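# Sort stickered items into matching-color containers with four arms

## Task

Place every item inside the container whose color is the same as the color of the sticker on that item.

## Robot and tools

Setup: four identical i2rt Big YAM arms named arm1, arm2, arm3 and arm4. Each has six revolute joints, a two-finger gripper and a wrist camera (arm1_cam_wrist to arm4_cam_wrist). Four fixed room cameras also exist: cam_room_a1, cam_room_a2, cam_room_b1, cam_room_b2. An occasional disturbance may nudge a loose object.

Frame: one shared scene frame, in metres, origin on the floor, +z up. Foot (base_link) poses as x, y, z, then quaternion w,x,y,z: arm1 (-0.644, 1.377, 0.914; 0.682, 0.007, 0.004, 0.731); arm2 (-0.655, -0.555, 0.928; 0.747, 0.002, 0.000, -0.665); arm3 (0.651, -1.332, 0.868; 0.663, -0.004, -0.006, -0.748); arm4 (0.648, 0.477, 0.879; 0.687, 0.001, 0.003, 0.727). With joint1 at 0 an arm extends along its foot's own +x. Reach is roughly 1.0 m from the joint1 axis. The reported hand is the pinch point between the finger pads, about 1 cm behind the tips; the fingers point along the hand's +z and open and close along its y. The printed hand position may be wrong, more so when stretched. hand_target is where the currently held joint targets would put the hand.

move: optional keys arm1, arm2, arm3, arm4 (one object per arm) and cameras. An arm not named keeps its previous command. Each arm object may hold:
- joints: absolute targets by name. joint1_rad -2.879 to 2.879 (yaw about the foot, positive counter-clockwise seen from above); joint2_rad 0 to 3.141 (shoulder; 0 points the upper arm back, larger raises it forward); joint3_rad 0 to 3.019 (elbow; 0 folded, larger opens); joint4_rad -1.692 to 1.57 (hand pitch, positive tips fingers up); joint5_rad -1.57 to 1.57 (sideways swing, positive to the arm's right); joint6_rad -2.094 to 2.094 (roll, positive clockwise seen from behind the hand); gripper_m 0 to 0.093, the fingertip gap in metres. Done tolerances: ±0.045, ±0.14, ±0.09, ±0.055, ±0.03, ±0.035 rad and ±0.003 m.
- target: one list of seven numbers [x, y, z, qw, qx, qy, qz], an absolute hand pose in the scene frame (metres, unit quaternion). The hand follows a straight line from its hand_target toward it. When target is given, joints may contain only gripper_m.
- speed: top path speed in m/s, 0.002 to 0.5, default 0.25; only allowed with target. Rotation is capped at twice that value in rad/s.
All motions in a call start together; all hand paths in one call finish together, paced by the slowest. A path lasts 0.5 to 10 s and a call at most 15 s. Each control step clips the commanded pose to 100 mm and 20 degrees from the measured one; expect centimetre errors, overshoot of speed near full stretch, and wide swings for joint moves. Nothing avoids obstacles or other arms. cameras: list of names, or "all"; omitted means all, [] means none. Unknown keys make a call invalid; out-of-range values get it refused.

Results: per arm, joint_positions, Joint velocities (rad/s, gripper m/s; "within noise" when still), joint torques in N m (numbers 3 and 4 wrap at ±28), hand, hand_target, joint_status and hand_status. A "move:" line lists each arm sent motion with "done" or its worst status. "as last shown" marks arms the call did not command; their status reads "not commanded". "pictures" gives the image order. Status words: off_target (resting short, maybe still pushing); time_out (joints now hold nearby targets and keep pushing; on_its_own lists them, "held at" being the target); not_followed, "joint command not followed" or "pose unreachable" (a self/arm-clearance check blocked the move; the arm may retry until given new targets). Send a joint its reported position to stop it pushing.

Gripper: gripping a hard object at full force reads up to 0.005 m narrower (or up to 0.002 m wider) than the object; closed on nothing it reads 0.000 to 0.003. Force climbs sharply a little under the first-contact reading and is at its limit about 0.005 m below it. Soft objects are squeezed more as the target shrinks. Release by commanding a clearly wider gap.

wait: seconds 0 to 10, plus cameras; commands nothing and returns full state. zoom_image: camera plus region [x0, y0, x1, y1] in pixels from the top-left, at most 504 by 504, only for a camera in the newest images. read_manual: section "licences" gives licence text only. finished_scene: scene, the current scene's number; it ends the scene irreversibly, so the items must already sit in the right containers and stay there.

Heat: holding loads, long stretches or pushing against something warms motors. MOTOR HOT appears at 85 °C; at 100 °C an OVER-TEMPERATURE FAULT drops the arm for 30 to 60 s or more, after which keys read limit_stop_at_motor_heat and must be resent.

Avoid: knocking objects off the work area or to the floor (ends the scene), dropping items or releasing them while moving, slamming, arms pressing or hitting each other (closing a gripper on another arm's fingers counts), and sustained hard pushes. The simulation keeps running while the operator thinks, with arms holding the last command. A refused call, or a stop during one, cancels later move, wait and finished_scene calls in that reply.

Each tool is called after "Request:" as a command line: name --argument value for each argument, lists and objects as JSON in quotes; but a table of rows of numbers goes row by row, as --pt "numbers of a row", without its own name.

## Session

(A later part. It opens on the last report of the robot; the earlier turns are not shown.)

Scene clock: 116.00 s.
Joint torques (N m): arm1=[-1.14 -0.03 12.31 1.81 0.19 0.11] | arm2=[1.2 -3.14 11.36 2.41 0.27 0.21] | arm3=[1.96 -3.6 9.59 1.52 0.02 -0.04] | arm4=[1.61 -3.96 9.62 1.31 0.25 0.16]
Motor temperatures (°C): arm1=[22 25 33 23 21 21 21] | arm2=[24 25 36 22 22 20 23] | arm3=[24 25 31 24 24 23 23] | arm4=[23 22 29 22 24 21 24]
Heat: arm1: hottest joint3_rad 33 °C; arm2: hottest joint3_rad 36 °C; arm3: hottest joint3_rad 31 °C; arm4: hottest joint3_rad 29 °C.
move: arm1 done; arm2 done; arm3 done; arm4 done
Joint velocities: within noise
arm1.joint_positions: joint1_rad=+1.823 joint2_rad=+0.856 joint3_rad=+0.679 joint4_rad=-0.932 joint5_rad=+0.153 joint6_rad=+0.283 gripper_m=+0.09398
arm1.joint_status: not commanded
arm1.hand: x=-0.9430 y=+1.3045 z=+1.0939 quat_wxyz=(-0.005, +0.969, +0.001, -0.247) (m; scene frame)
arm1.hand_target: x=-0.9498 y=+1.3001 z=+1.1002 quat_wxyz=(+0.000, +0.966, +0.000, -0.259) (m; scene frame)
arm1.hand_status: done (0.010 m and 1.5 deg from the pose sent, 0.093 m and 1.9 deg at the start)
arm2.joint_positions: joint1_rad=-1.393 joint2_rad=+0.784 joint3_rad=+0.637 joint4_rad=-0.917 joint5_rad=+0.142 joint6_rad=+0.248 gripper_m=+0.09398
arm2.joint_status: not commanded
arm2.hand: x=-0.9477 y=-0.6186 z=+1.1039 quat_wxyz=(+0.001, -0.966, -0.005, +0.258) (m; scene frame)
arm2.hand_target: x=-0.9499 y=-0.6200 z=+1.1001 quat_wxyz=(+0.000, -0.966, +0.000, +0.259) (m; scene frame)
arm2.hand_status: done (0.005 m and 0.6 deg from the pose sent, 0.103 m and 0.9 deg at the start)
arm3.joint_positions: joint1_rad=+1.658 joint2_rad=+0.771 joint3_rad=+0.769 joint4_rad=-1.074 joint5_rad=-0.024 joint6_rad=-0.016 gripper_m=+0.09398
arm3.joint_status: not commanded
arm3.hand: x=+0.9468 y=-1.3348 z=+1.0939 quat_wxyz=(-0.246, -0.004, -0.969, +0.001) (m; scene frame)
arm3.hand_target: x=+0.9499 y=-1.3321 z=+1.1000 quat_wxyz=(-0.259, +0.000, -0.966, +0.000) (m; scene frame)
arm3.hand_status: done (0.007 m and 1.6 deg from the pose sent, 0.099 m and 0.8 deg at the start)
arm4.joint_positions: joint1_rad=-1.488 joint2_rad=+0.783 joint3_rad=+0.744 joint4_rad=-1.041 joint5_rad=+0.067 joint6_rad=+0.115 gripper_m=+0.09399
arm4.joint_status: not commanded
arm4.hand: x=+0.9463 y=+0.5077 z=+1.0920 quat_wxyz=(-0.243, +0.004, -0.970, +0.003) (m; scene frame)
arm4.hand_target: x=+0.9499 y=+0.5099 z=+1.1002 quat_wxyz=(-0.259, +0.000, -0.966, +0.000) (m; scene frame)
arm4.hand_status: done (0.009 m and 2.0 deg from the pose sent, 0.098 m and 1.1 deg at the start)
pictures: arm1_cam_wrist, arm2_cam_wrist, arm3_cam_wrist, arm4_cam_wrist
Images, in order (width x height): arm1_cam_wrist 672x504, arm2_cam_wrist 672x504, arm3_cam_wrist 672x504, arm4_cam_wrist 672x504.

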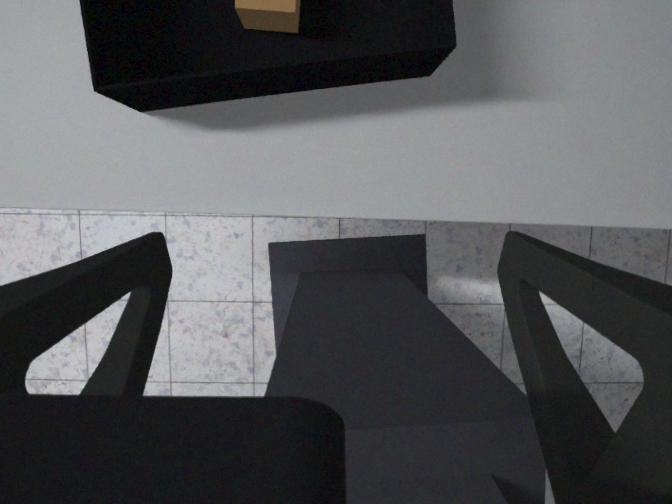

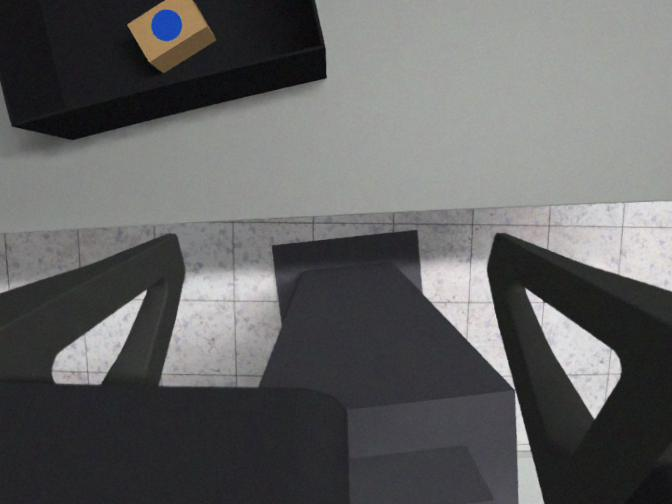

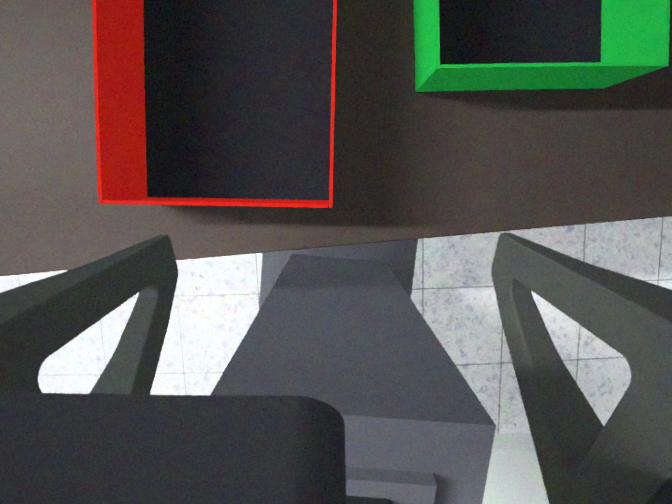

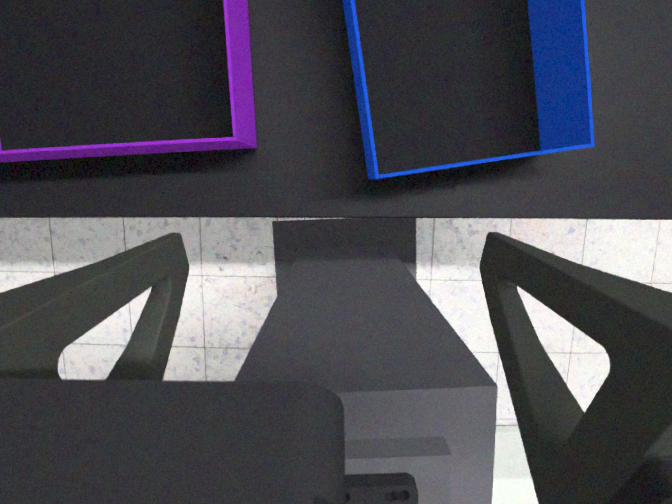

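Request:
move --arm1 '{"joints": {"joint1_rad": -1.64, "joint2_rad": 0.53, "joint3_rad": 1.4, "joint4_rad": -0.6, "joint5_rad": 0, "joint6_rad": 0}}' --arm2 '{"joints": {"joint1_rad": 1.456, "joint2_rad": 0.53, "joint3_rad": 1.4, "joint4_rad": -0.6, "joint5_rad": 0, "joint6_rad": 0}}' --arm3 '{"joints": {"joint1_rad": -1.45, "joint2_rad": 0.53, "joint3_rad": 1.4, "joint4_rad": -0.6, "joint5_rad": 0, "joint6_rad": 0}}' --arm4 '{"joints": {"joint1_rad": 1.515, "joint2_rad": 0.53, "joint3_rad": 1.4, "joint4_rad": -0.6, "joint5_rad": 0, "joint6_rad": 0}}'

Scene clock: 143.67 s.
Joint torques (N m): arm1=[-2.26 6.71 10.07 1.92 -0.03 -0.04] | arm2=[1.03 3.37 11.92 2.59 -0.01 -0.07] | arm3=[0.56 4.01 9.07 1.76 -0.02 0.02] | arm4=[1.14 5.25 8.13 1.48 0.09 -0.08]
Motor temperatures (°C): arm1=[22 24 34 23 21 21 21] | arm2=[24 25 33 22 22 20 23] | arm3=[24 25 30 24 24 23 23] | arm4=[23 22 31 22 24 21 24]
Heat: arm1: hottest joint3_rad 34 °C; arm2: hottest joint3_rad 33 °C; arm3: hottest joint3_rad 30 °C; arm4: hottest joint3_rad 31 °C.
move: arm1 done; arm2 done; arm3 done; arm4 done
Joint velocities: within noise
arm1.joint_positions: joint1_rad=-1.633 joint2_rad=+0.517 joint3_rad=+1.380 joint4_rad=-0.606 joint5_rad=+0.002 joint6_rad=+0.007 gripper_m=+0.09402
arm1.joint_status: all done
arm1.hand: x=-0.4199 y=+1.3761 z=+1.6402 quat_wxyz=(-0.787, -0.002, -0.617, -0.006) (m; scene frame)
arm1.hand_target: x=-0.4191 y=+1.3748 z=+1.6485 quat_wxyz=(-0.791, -0.001, -0.612, -0.001) (m; scene frame)
arm1.hand_status: not commanded
arm2.joint_positions: joint1_rad=+1.451 joint2_rad=+0.522 joint3_rad=+1.366 joint4_rad=-0.603 joint5_rad=+0.000 joint6_rad=+0.014 gripper_m=+0.09402
arm2.joint_status: all done
arm2.hand: x=-0.4364 y=-0.5587 z=+1.6506 quat_wxyz=(-0.787, -0.006, -0.616, -0.005) (m; scene frame)
arm2.hand_target: x=-0.4436 y=-0.5577 z=+1.6665 quat_wxyz=(-0.796, -0.001, -0.605, -0.002) (m; scene frame)
arm2.hand_status: not commanded
arm3.joint_positions: joint1_rad=-1.440 joint2_rad=+0.522 joint3_rad=+1.377 joint4_rad=-0.605 joint5_rad=+0.001 joint6_rad=-0.007 gripper_m=+0.09402
arm3.joint_status: all done
arm3.hand: x=+0.4333 y=-1.3233 z=+1.5944 quat_wxyz=(-0.005, -0.614, +0.000, +0.789) (m; scene frame)
arm3.hand_target: x=+0.4373 y=-1.3210 z=+1.6053 quat_wxyz=(-0.004, -0.606, +0.006, +0.796) (m; scene frame)
arm3.hand_status: not commanded
arm4.joint_positions: joint1_rad=+1.510 joint2_rad=+0.518 joint3_rad=+1.382 joint4_rad=-0.605 joint5_rad=+0.000 joint6_rad=+0.013 gripper_m=+0.09403
arm4.joint_status: all done
arm4.hand: x=+0.4391 y=+0.4812 z=+1.6104 quat_wxyz=(+0.005, +0.608, -0.007, -0.794) (m; scene frame)
arm4.hand_target: x=+0.4383 y=+0.4802 z=+1.6180 quat_wxyz=(+0.001, +0.604, -0.001, -0.797) (m; scene frame)
arm4.hand_status: not commanded
pictures: arm1_cam_wrist, arm2_cam_wrist, arm3_cam_wrist, arm4_cam_wrist, cam_room_a1, cam_room_a2, cam_room_b1, cam_room_b2
Images, in order (width x height): arm1_cam_wrist 672x504, arm2_cam_wrist 672x504, arm3_cam_wrist 672x504, arm4_cam_wrist 672x504, cam_room_a1 672x504, cam_room_a2 672x504, cam_room_b1 672x504, cam_room_b2 672x504.

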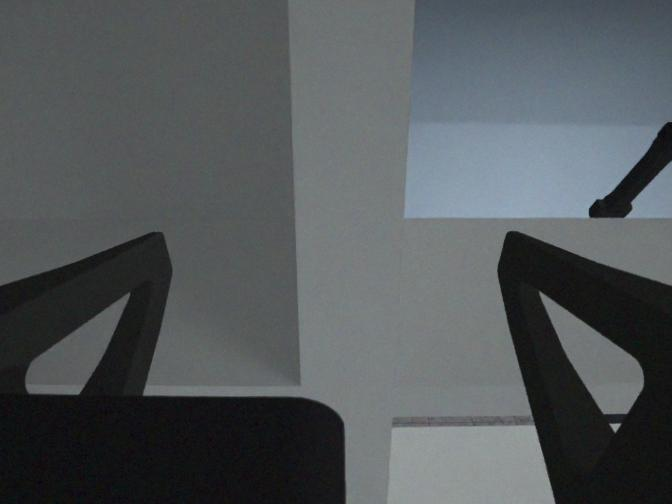

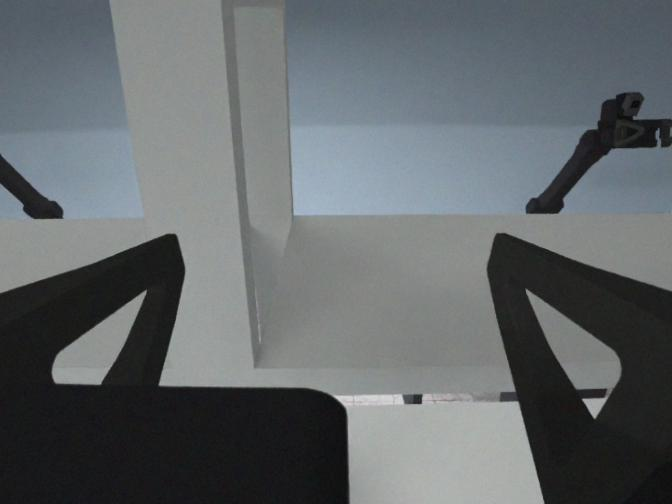

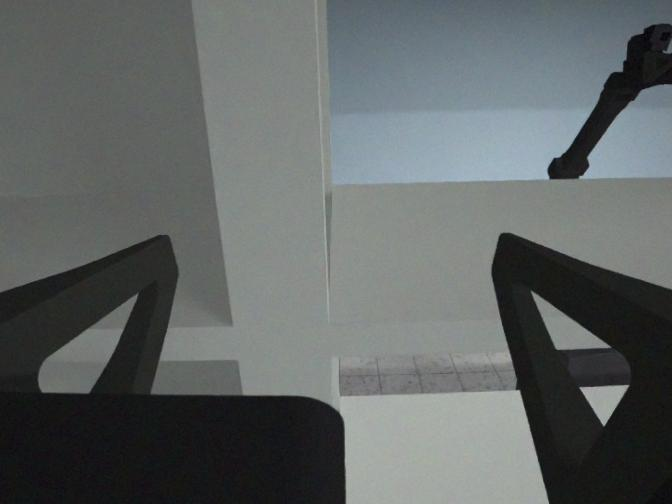

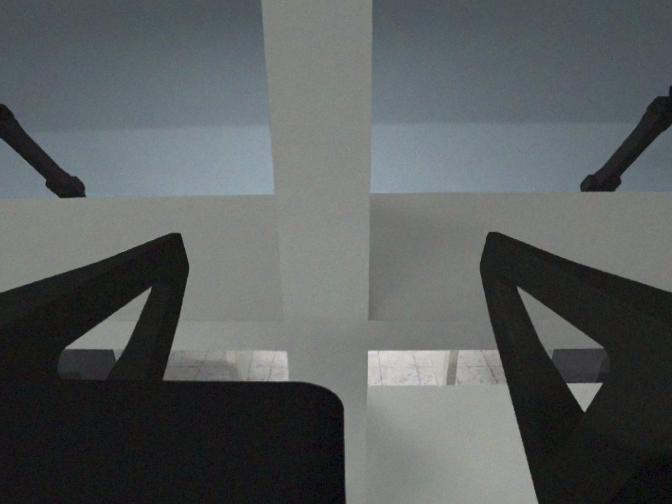

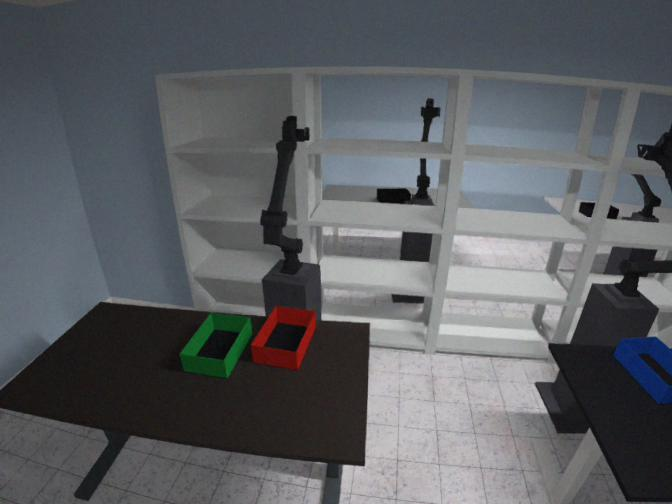

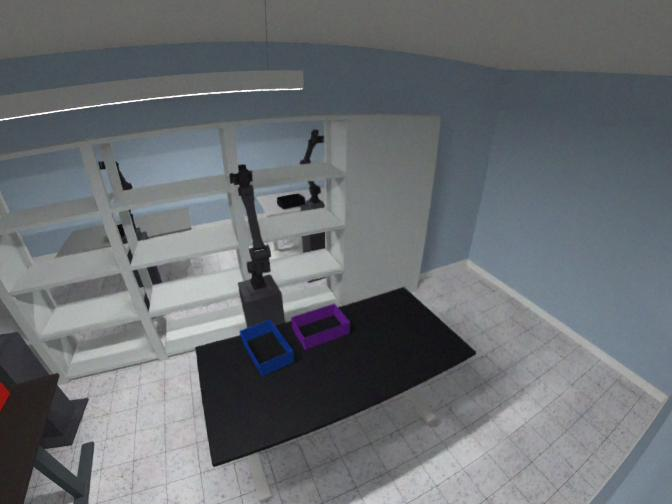

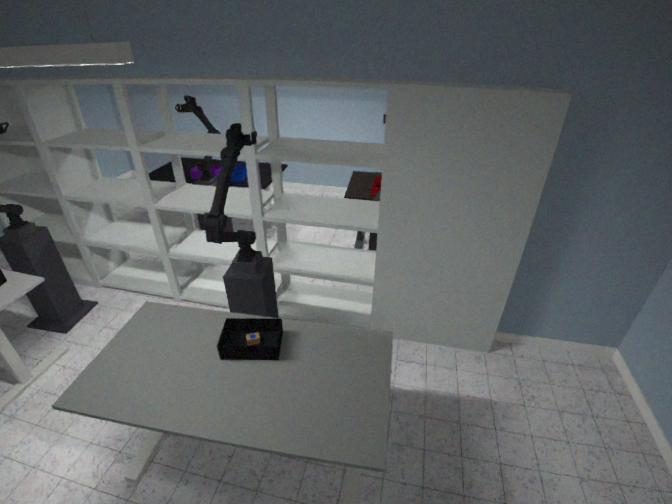

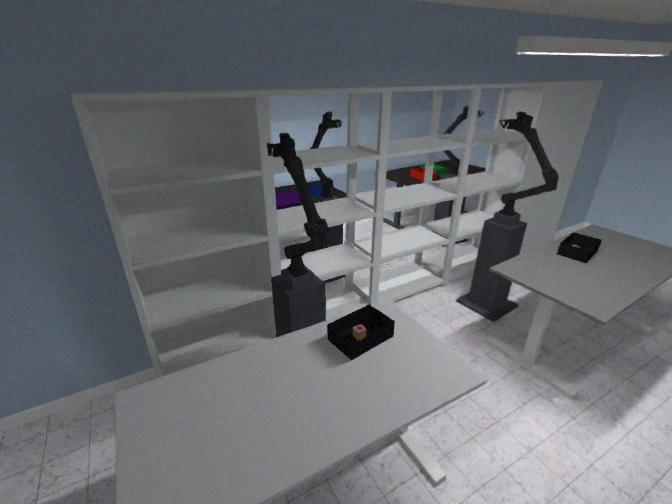

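Request:
move --arm1 '{"joints": {"joint1_rad": 1.823, "joint2_rad": 0.8, "joint3_rad": 0.9, "joint4_rad": -1.2, "joint5_rad": 0.15, "joint6_rad": 0.28}}' --arm2 '{"joints": {"joint1_rad": -1.393, "joint2_rad": 0.8, "joint3_rad": 0.9, "joint4_rad": -1.2, "joint5_rad": 0.14, "joint6_rad": 0.25}}' --cameras '["arm1_cam_wrist", "arm2_cam_wrist"]'

Request:
move --arm1 '{"target": [-1.06, 1.246, 0.95, 0, 0.9877, 0, -0.1564]}' --arm2 '{"target": [-1.06, -0.78, 0.95, 0, 0.9877, 0, -0.1564]}' --cameras '["arm1_cam_wrist", "arm2_cam_wrist"]'

Scene clock: 216.37 s.
Joint torques (N m): arm1=[-1.32 -1.38 13.82 0.66 0.25 0.13] | arm2=[0.5 -5.01 12.46 1.16 0.13 0.2] | arm3=[0.44 4.13 9.05 1.77 -0.03 0.01] | arm4=[0.79 5.42 8.12 1.55 0.11 -0.09]
Motor temperatures (°C): arm1=[22 24 32 23 21 21 21] | arm2=[24 25 33 23 22 20 23] | arm3=[24 25 28 24 24 23 23] | arm4=[23 22 32 22 24 21 24]
Heat: arm1: hottest joint3_rad 32 °C; arm2: hottest joint3_rad 33 °C; arm3: hottest joint3_rad 28 °C; arm4: hottest joint3_rad 32 °C.
move: arm1 done; arm2 done
Joint velocities: within noise
arm1.joint_positions: joint1_rad=+1.818 joint2_rad=+0.806 joint3_rad=+0.872 joint4_rad=-1.189 joint5_rad=+0.148 joint6_rad=+0.273 gripper_m=+0.09402
arm1.joint_status: all done
arm1.hand: x=-0.9284 y=+1.3094 z=+1.1746 quat_wxyz=(-0.006, +0.971, +0.005, -0.241) (m; scene frame)
arm1.hand_target: x=-0.9299 y=+1.3075 z=+1.1886 quat_wxyz=(-0.002, +0.968, +0.003, -0.251) (m; scene frame)
arm1.hand_status: not commanded
arm2.joint_positions: joint1_rad=-1.390 joint2_rad=+0.807 joint3_rad=+0.893 joint4_rad=-1.187 joint5_rad=+0.140 joint6_rad=+0.237 gripper_m=+0.09407
arm2.joint_status: all done
arm2.hand: x=-0.9496 y=-0.6208 z=+1.1935 quat_wxyz=(+0.006, -0.970, -0.013, +0.241) (m; scene frame)
arm2.hand_target: x=-0.9474 y=-0.6192 z=+1.1975 quat_wxyz=(+0.005, -0.970, -0.006, +0.241) (m; scene frame)
arm2.hand_status: not commanded
arm3, arm4: as last shown
pictures: arm1_cam_wrist, arm2_cam_wrist
Images, in order (width x height): arm1_cam_wrist 672x504, arm2_cam_wrist 672x504.

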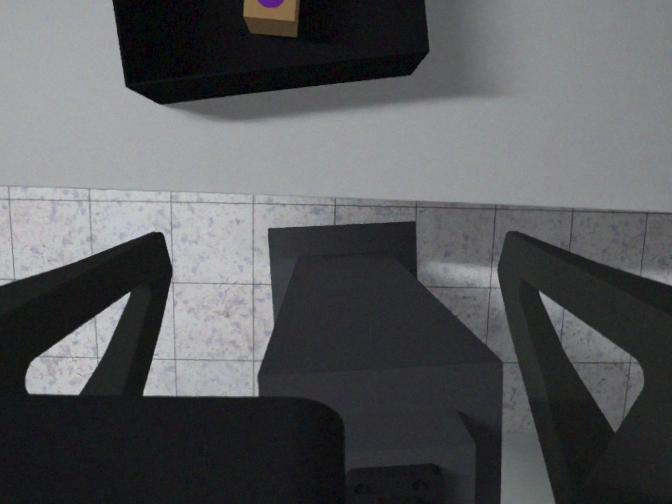

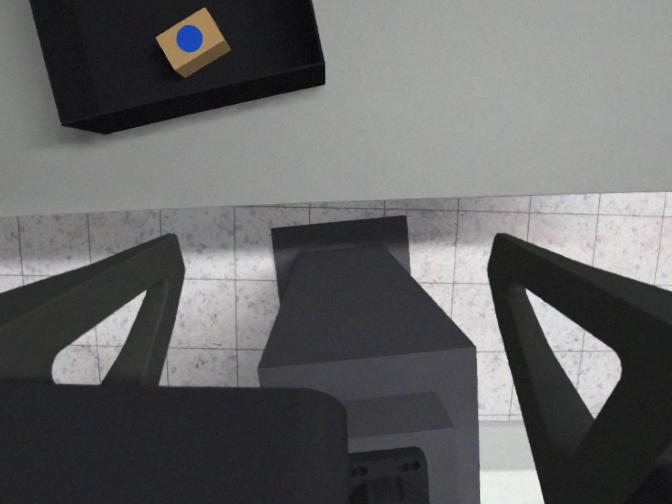

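Scene clock: 218.40 s.
Joint torques (N m): arm1=[-0.79 -8.76 12.51 1.33 0.07 0.11] | arm2=[1.26 -13.39 12.42 1.74 0.12 0.22] | arm3=[0.56 4.07 9.07 1.78 -0.02 0.01] | arm4=[1.38 5.01 8.2 1.43 0.12 -0.11]
Motor temperatures (°C): arm1=[22 24 32 23 21 21 21] | arm2=[24 25 33 23 22 20 23] | arm3=[24 25 28 24 24 23 23] | arm4=[23 22 32 22 24 21 24]
Heat: arm1: hottest joint3_rad 32 °C; arm2: hottest joint3_rad 33 °C; arm3: hottest joint3_rad 28 °C; arm4: hottest joint3_rad 32 °C.
move: arm1 off_target; arm2 off_target
Joint velocities: within noise
arm1.joint_positions: joint1_rad=+1.836 joint2_rad=+1.537 joint3_rad=+0.783 joint4_rad=-0.606 joint5_rad=+0.098 joint6_rad=+0.323 gripper_m=+0.09402
arm1.joint_status: not commanded
arm1.hand: x=-1.0334 y=+1.2604 z=+0.9299 quat_wxyz=(-0.013, +0.992, +0.000, -0.123) (m; scene frame)
arm1.hand_target: x=-1.0585 y=+1.2464 z=+0.9511 quat_wxyz=(+0.000, +0.988, +0.000, -0.156) (m; scene frame)
arm1.hand_status: off_target (0.036 m and 4.2 deg from the pose sent, 0.268 m and 9.9 deg at the start)
arm2.joint_positions: joint1_rad=-1.125 joint2_rad=+1.602 joint3_rad=+0.862 joint4_rad=-0.610 joint5_rad=+0.166 joint6_rad=+0.532 gripper_m=+0.09407
arm2.joint_status: not commanded
arm2.hand: x=-1.0399 y=-0.7641 z=+0.9384 quat_wxyz=(+0.015, -0.991, -0.006, +0.136) (m; scene frame)
arm2.hand_target: x=-1.0589 y=-0.7794 z=+0.9507 quat_wxyz=(+0.000, -0.988, +0.000, +0.156) (m; scene frame)
arm2.hand_status: off_target (0.028 m and 3.0 deg from the pose sent, 0.311 m and 10.0 deg at the start)
arm3, arm4: as last shown
pictures: arm1_cam_wrist, arm2_cam_wrist
Images, in order (width x height): arm1_cam_wrist 672x504, arm2_cam_wrist 672x504.

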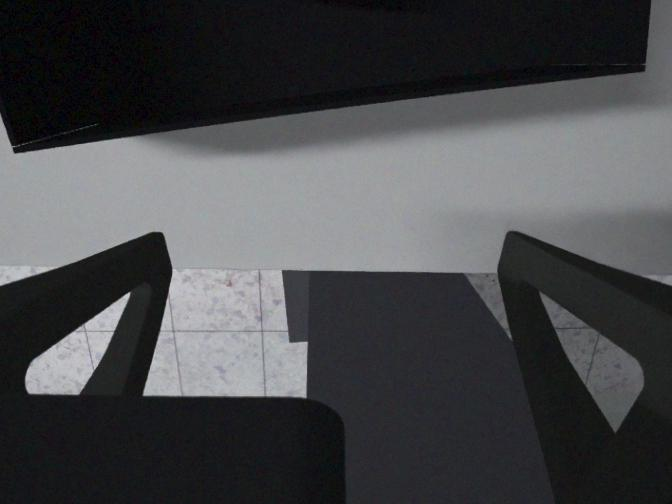

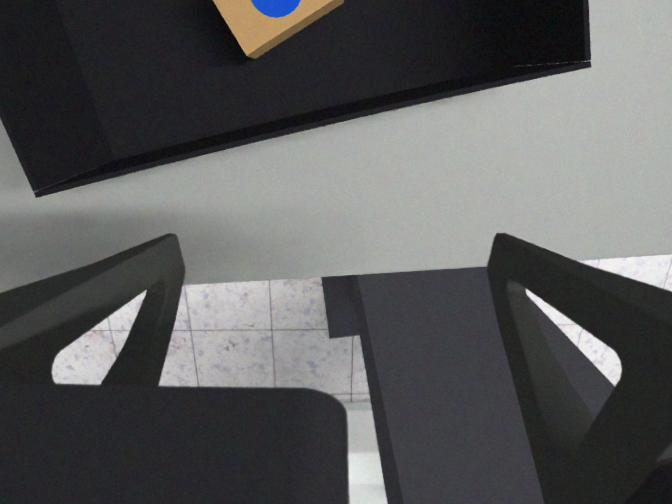

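Request:
move --arm1 '{"target": [-1.115, 1.232, 0.90, 0, 0.9833, 0, -0.1822]}' --arm2 '{"target": [-1.108, -0.784, 0.89, -0.0420, -0.9556, -0.2382, 0.1684]}' --cameras '["arm1_cam_wrist", "arm2_cam_wrist"]'

Scene clock: 238.00 s.
Joint torques (N m): arm1=[-1.32 -10.11 11.41 1.39 0.18 0] | arm2=[0.26 -13.68 11.48 1.99 -0.18 -0.08] | arm3=[0.62 4.19 9.05 1.74 -0.02 0.02] | arm4=[0.73 4.78 8.13 1.57 0.13 -0.08]
Motor temperatures (°C): arm1=[22 24 34 23 21 21 21] | arm2=[24 25 32 22 22 20 23] | arm3=[24 24 28 24 24 23 23] | arm4=[23 22 32 22 24 21 24]
Heat: arm1: hottest joint3_rad 34 °C; arm2: hottest joint3_rad 32 °C; arm3: hottest joint3_rad 28 °C; arm4: hottest joint3_rad 32 °C.
move: arm1 off_target; arm2 off_target
Joint velocities: within noise
arm1.joint_positions: joint1_rad=+1.836 joint2_rad=+1.730 joint3_rad=+0.868 joint4_rad=-0.428 joint5_rad=+0.111 joint6_rad=+0.323 gripper_m=+0.09402
arm1.joint_status: not commanded
arm1.hand: x=-1.0905 y=+1.2433 z=+0.8891 quat_wxyz=(-0.008, +0.987, -0.003, -0.158) (m; scene frame)
arm1.hand_target: x=-1.1139 y=+1.2322 z=+0.9011 quat_wxyz=(+0.000, +0.983, +0.000, -0.182) (m; scene frame)
arm1.hand_status: off_target (0.029 m and 3.0 deg from the pose sent, 0.091 m and 7.1 deg at the start)
arm2.joint_positions: joint1_rad=-1.215 joint2_rad=+1.770 joint3_rad=+0.891 joint4_rad=-0.374 joint5_rad=-0.006 joint6_rad=-0.007 gripper_m=+0.09407
arm2.joint_status: not commanded
arm2.hand: x=-1.0859 y=-0.7760 z=+0.8874 quat_wxyz=(-0.038, -0.959, -0.235, +0.153) (m; scene frame)
arm2.hand_target: x=-1.1071 y=-0.7834 z=+0.8907 quat_wxyz=(-0.042, -0.956, -0.238, +0.169) (m; scene frame)
arm2.hand_status: off_target (0.024 m and 2.0 deg from the pose sent, 0.086 m and 28.0 deg at the start)
arm3, arm4: as last shown
arm4.hand_target: x=+0.4384 y=+0.4802 z=+1.6180 quat_wxyz=(+0.001, +0.604, -0.001, -0.797) (m; scene frame)
pictures: arm1_cam_wrist, arm2_cam_wrist
Images, in order (width x height): arm1_cam_wrist 672x504, arm2_cam_wrist 672x504.

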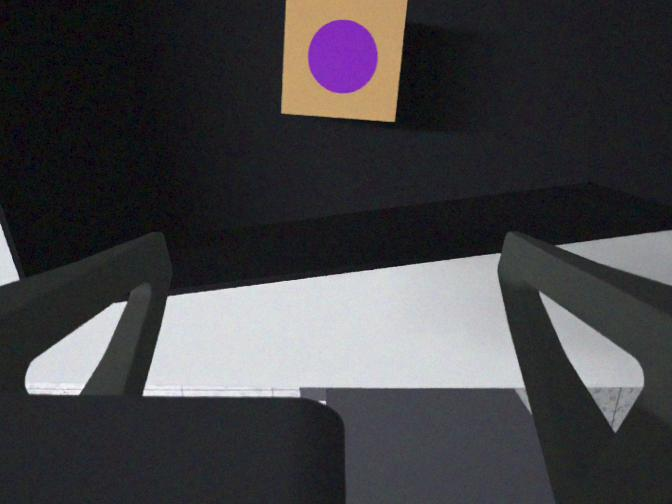

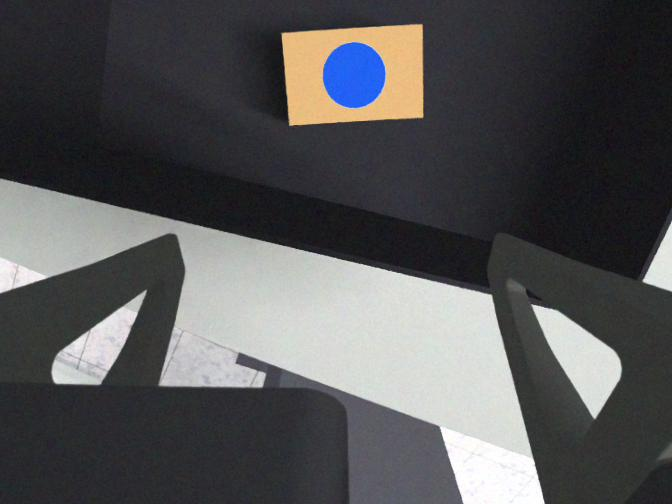

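Request:
move --arm1 '{"target": [-1.170, 1.235, 0.825, 0.0064, -0.9827, 0.0343, 0.1821], "speed": 0.1}' --arm2 '{"target": [-1.152, -0.797, 0.81, -0.0463, -0.9509, -0.2555, 0.1673], "speed": 0.1}' --cameras '["arm1_cam_wrist", "arm2_cam_wrist"]'

Scene clock: 271.90 s.
Joint torques (N m): arm1=[-3.08 -12.81 9.96 1.42 0.21 0.12] | arm2=[0.03 -16.44 9.92 2.04 -0.2 -0.09] | arm3=[0.56 4.01 9.09 1.8 -0.01 0.01] | arm4=[1.61 5.25 8.1 1.47 0.1 -0.09]
Motor temperatures (°C): arm1=[22 25 34 23 21 21 21] | arm2=[24 26 32 22 22 20 23] | arm3=[24 24 28 24 24 23 23] | arm4=[23 22 32 22 24 21 24]
Heat: arm1: hottest joint3_rad 34 °C; arm2: hottest joint3_rad 32 °C; arm3: hottest joint3_rad 28 °C; arm4: hottest joint3_rad 32 °C.
move: arm1 off_target; arm2 off_target
Joint velocities: within noise
arm1.joint_positions: joint1_rad=+1.817 joint2_rad=+1.993 joint3_rad=+1.011 joint4_rad=-0.308 joint5_rad=+0.123 joint6_rad=+0.347 gripper_m=+0.09402
arm1.joint_status: not commanded
arm1.hand: x=-1.1452 y=+1.2373 z=+0.8168 quat_wxyz=(-0.013, +0.987, -0.024, -0.160) (m; scene frame)
arm1.hand_target: x=-1.1690 y=+1.2354 z=+0.8258 quat_wxyz=(-0.007, +0.983, -0.034, -0.182) (m; scene frame)
arm1.hand_status: off_target (0.026 m and 3.0 deg from the pose sent, 0.102 m and 4.6 deg at the start)
arm2.joint_positions: joint1_rad=-1.234 joint2_rad=+2.027 joint3_rad=+1.027 joint4_rad=-0.245 joint5_rad=-0.029 joint6_rad=-0.061 gripper_m=+0.09407
arm2.joint_status: not commanded
arm2.hand: x=-1.1334 y=-0.7930 z=+0.8125 quat_wxyz=(-0.044, -0.954, -0.253, +0.155) (m; scene frame)
arm2.hand_target: x=-1.1514 y=-0.7967 z=+0.8106 quat_wxyz=(-0.046, -0.951, -0.256, +0.168) (m; scene frame)
arm2.hand_status: off_target (0.019 m and 1.5 deg from the pose sent, 0.104 m and 3.2 deg at the start)
arm3, arm4: as last shown
pictures: arm1_cam_wrist, arm2_cam_wrist
Images, in order (width x height): arm1_cam_wrist 672x504, arm2_cam_wrist 672x504.

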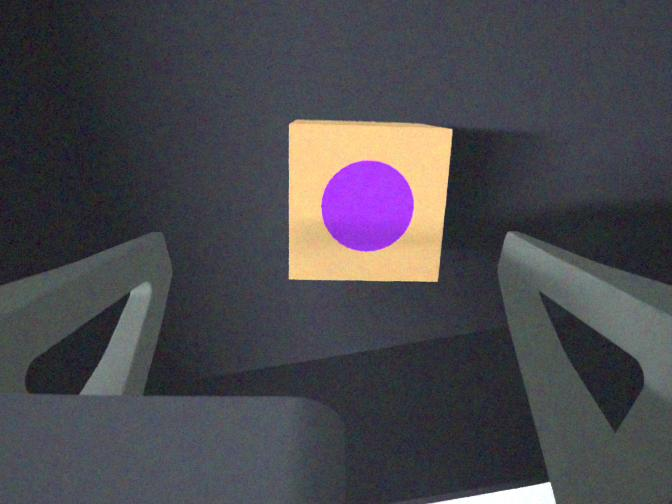

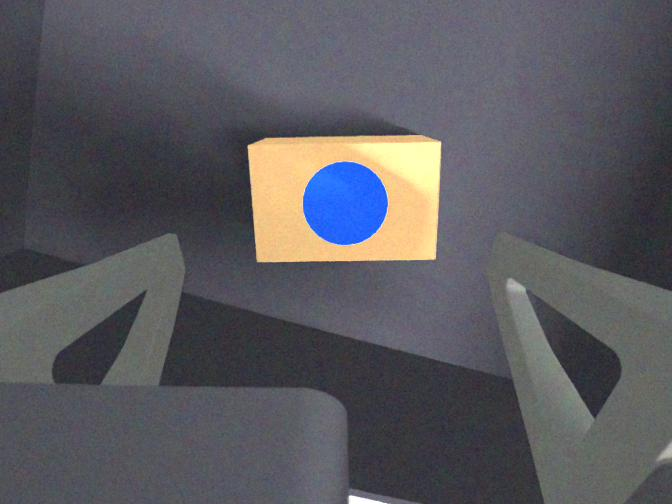

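Request:
move --arm1 '{"target": [-1.172, 1.246, 0.758, 0.0064, -0.9827, 0.0343, 0.1821], "speed": 0.1}' --arm2 '{"target": [-1.1575, -0.797, 0.7475, -0.0463, -0.9509, -0.2555, 0.1673], "speed": 0.1}' --cameras '["arm1_cam_wrist", "arm2_cam_wrist", "cam_room_b1", "cam_room_b2"]'

Scene clock: 293.33 s.
Joint torques (N m): arm1=[-2.14 -13.22 8.44 1.54 0.03 -0.03] | arm2=[0.09 -17.26 8.54 2.09 -0.21 -0.07] | arm3=[0.56 4.01 9.03 1.8 -0.03 0.02] | arm4=[0.85 4.89 8.16 1.55 0.1 -0.07]
Motor temperatures (°C): arm1=[22 25 33 23 21 21 21] | arm2=[24 26 32 22 22 20 23] | arm3=[24 24 28 24 24 23 23] | arm4=[23 22 32 22 24 21 24]
Heat: arm1: hottest joint3_rad 33 °C; arm2: hottest joint3_rad 32 °C; arm3: hottest joint3_rad 28 °C; arm4: hottest joint3_rad 32 °C.
move: arm1 off_target; arm2 off_target
Joint velocities: within noise
arm1.joint_positions: joint1_rad=+1.796 joint2_rad=+2.148 joint3_rad=+1.023 joint4_rad=-0.157 joint5_rad=+0.120 joint6_rad=+0.342 gripper_m=+0.09402
arm1.joint_status: not commanded
arm1.hand: x=-1.1501 y=+1.2472 z=+0.7534 quat_wxyz=(-0.012, +0.986, -0.032, -0.163) (m; scene frame)
arm1.hand_target: x=-1.1712 y=+1.2462 z=+0.7587 quat_wxyz=(-0.007, +0.983, -0.034, -0.182) (m; scene frame)
arm1.hand_status: off_target (0.022 m and 2.3 deg from the pose sent, 0.065 m and 3.0 deg at the start)
arm2.joint_positions: joint1_rad=-1.239 joint2_rad=+2.181 joint3_rad=+1.069 joint4_rad=-0.129 joint5_rad=-0.030 joint6_rad=-0.065 gripper_m=+0.09407
arm2.joint_status: not commanded
arm2.hand: x=-1.1421 y=-0.7949 z=+0.7535 quat_wxyz=(-0.045, -0.953, -0.253, +0.157) (m; scene frame)
arm2.hand_target: x=-1.1569 y=-0.7967 z=+0.7479 quat_wxyz=(-0.046, -0.951, -0.256, +0.167) (m; scene frame)
arm2.hand_status: off_target (0.017 m and 1.2 deg from the pose sent, 0.069 m and 1.5 deg at the start)
arm3, arm4: as last shown
pictures: arm1_cam_wrist, arm2_cam_wrist, cam_room_b1, cam_room_b2
Images, in order (width x height): arm1_cam_wrist 672x504, arm2_cam_wrist 672x504, cam_room_b1 672x504, cam_room_b2 672x504.

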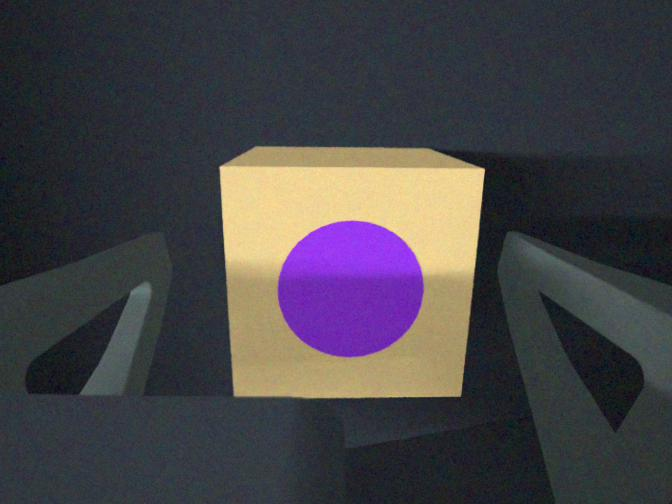

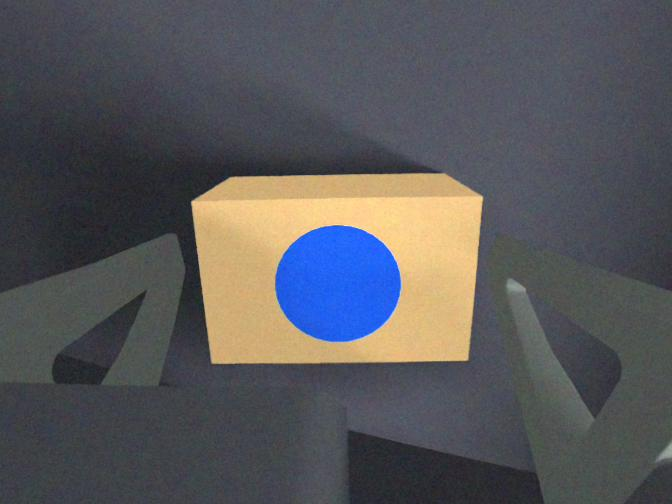

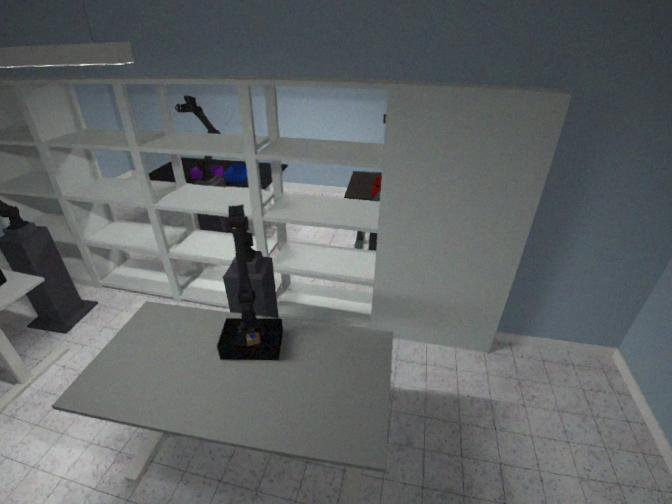

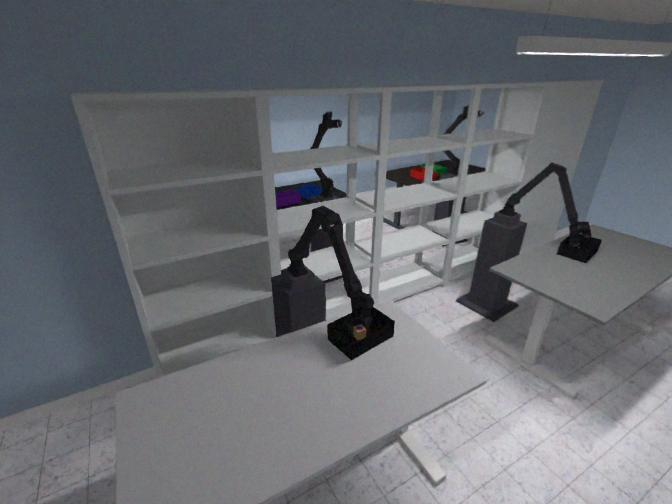

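Request:
move --arm1 '{"joints": {"gripper_m": 0.044}}' --arm2 '{"joints": {"gripper_m": 0.05}}' --cameras '["arm1_cam_wrist", "arm2_cam_wrist"]'

Scene clock: 298.23 s.
Joint torques (N m): arm1=[-2.49 -13.33 8.25 1.62 0.11 -0.01] | arm2=[0.03 -17.26 8.5 2.03 -0.18 -0.06] | arm3=[0.38 4.01 9.03 1.78 -0.02 0.01] | arm4=[0.97 4.95 7.97 1.55 0.09 -0.11]
Motor temperatures (°C): arm1=[22 25 32 23 21 21 21] | arm2=[24 26 32 22 22 20 23] | arm3=[24 24 28 24 24 23 23] | arm4=[23 22 32 22 24 21 24]
Heat: arm1: hottest joint3_rad 32 °C; arm2: hottest joint3_rad 32 °C; arm3: hottest joint3_rad 28 °C; arm4: hottest joint3_rad 32 °C.
move: arm1 off_target; arm2 off_target
Joint velocities: within noise
arm1.joint_positions: joint1_rad=+1.796 joint2_rad=+2.148 joint3_rad=+1.024 joint4_rad=-0.157 joint5_rad=+0.118 joint6_rad=+0.341 gripper_m=+0.05307
arm1.joint_status: gripper_m off_target (ended at +0.05310, target +0.04400)
arm1.hand: x=-1.1505 y=+1.2470 z=+0.7536 quat_wxyz=(-0.012, +0.986, -0.032, -0.163) (m; scene frame)
arm1.hand_target: x=-1.1713 y=+1.2464 z=+0.7586 quat_wxyz=(-0.007, +0.983, -0.034, -0.182) (m; scene frame)
arm1.hand_status: not commanded
arm2.joint_positions: joint1_rad=-1.239 joint2_rad=+2.181 joint3_rad=+1.070 joint4_rad=-0.128 joint5_rad=-0.030 joint6_rad=-0.066 gripper_m=+0.06908
arm2.joint_status: gripper_m off_target (ended at +0.06910, target +0.05000)
arm2.hand: x=-1.1427 y=-0.7950 z=+0.7537 quat_wxyz=(-0.045, -0.953, -0.254, +0.158) (m; scene frame)
arm2.hand_target: x=-1.1570 y=-0.7965 z=+0.7479 quat_wxyz=(-0.046, -0.951, -0.255, +0.167) (m; scene frame)
arm2.hand_status: not commanded
arm3, arm4: as last shown
arm4.hand: x=+0.4389 y=+0.4812 z=+1.6104 quat_wxyz=(+0.005, +0.608, -0.007, -0.794) (m; scene frame)
arm4.hand_target: x=+0.4382 y=+0.4802 z=+1.6180 quat_wxyz=(+0.001, +0.604, -0.001, -0.797) (m; scene frame)
pictures: arm1_cam_wrist, arm2_cam_wrist
Images, in order (width x height): arm1_cam_wrist 672x504, arm2_cam_wrist 672x504.

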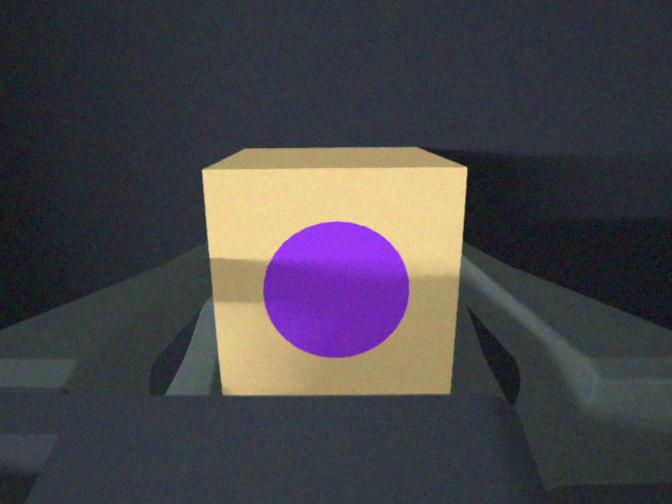

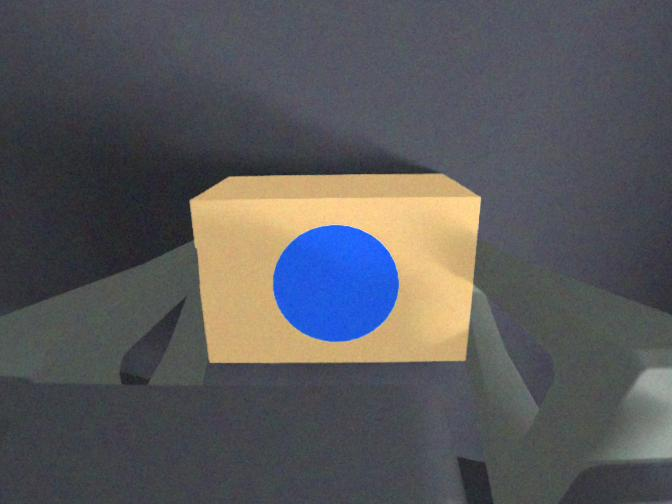

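Request:
move --arm1 '{"target": [-1.15, 1.246, 1.02, 0.0064, -0.9827, 0.0343, 0.1821], "speed": 0.2}' --arm2 '{"target": [-1.135, -0.79, 1.02, -0.0463, -0.9509, -0.2555, 0.1673], "speed": 0.2}' --cameras '["arm1_cam_wrist", "arm2_cam_wrist"]'

Scene clock: 345.97 s.
Joint torques (N m): arm1=[-1.79 -12.4 14.02 0.72 0.22 0.03] | arm2=[0.5 -16.44 14.31 0.88 -0.1 0] | arm3=[0.38 4.07 9.09 1.74 -0.01 0] | arm4=[0.91 5.01 8.21 1.59 0.1 -0.09]
Motor temperatures (°C): arm1=[22 26 32 23 21 21 22] | arm2=[24 26 30 22 22 20 24] | arm3=[24 24 29 24 24 23 23] | arm4=[23 22 32 22 24 21 24]
Heat: arm1: hottest joint3_rad 32 °C; arm2: hottest joint3_rad 30 °C; arm3: hottest joint3_rad 29 °C; arm4: hottest joint3_rad 32 °C.
move: arm1 off_target; arm2 off_target
Joint velocities: within noise
arm1.joint_positions: joint1_rad=+1.796 joint2_rad=+1.621 joint3_rad=+1.081 joint4_rad=-0.751 joint5_rad=+0.119 joint6_rad=+0.341 gripper_m=+0.05307
arm1.joint_status: not commanded
arm1.hand: x=-1.1310 y=+1.2513 z=+0.9952 quat_wxyz=(-0.013, +0.987, -0.032, -0.159) (m; scene frame)
arm1.hand_target: x=-1.1489 y=+1.2464 z=+1.0202 quat_wxyz=(-0.006, +0.983, -0.034, -0.182) (m; scene frame)
arm1.hand_status: off_target (0.032 m and 2.9 deg from the pose sent, 0.266 m and 2.3 deg at the start)
arm2.joint_positions: joint1_rad=-1.239 joint2_rad=+1.630 joint3_rad=+1.087 joint4_rad=-0.717 joint5_rad=-0.030 joint6_rad=-0.066 gripper_m=+0.06908
arm2.joint_status: not commanded
arm2.hand: x=-1.1164 y=-0.7829 z=+0.9995 quat_wxyz=(-0.043, -0.955, -0.254, +0.148) (m; scene frame)
arm2.hand_target: x=-1.1341 y=-0.7894 z=+1.0204 quat_wxyz=(-0.046, -0.951, -0.255, +0.168) (m; scene frame)
arm2.hand_status: off_target (0.029 m and 2.3 deg from the pose sent, 0.266 m and 1.1 deg at the start)
arm3, arm4: as last shown
pictures: arm1_cam_wrist, arm2_cam_wrist
Images, in order (width x height): arm1_cam_wrist 672x504, arm2_cam_wrist 672x504.

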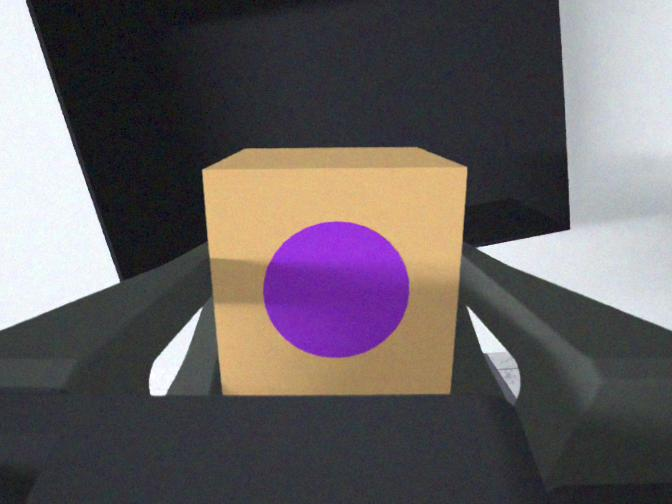

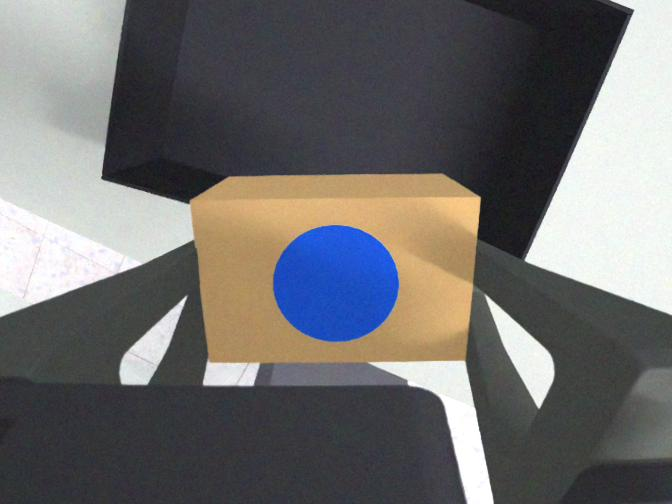

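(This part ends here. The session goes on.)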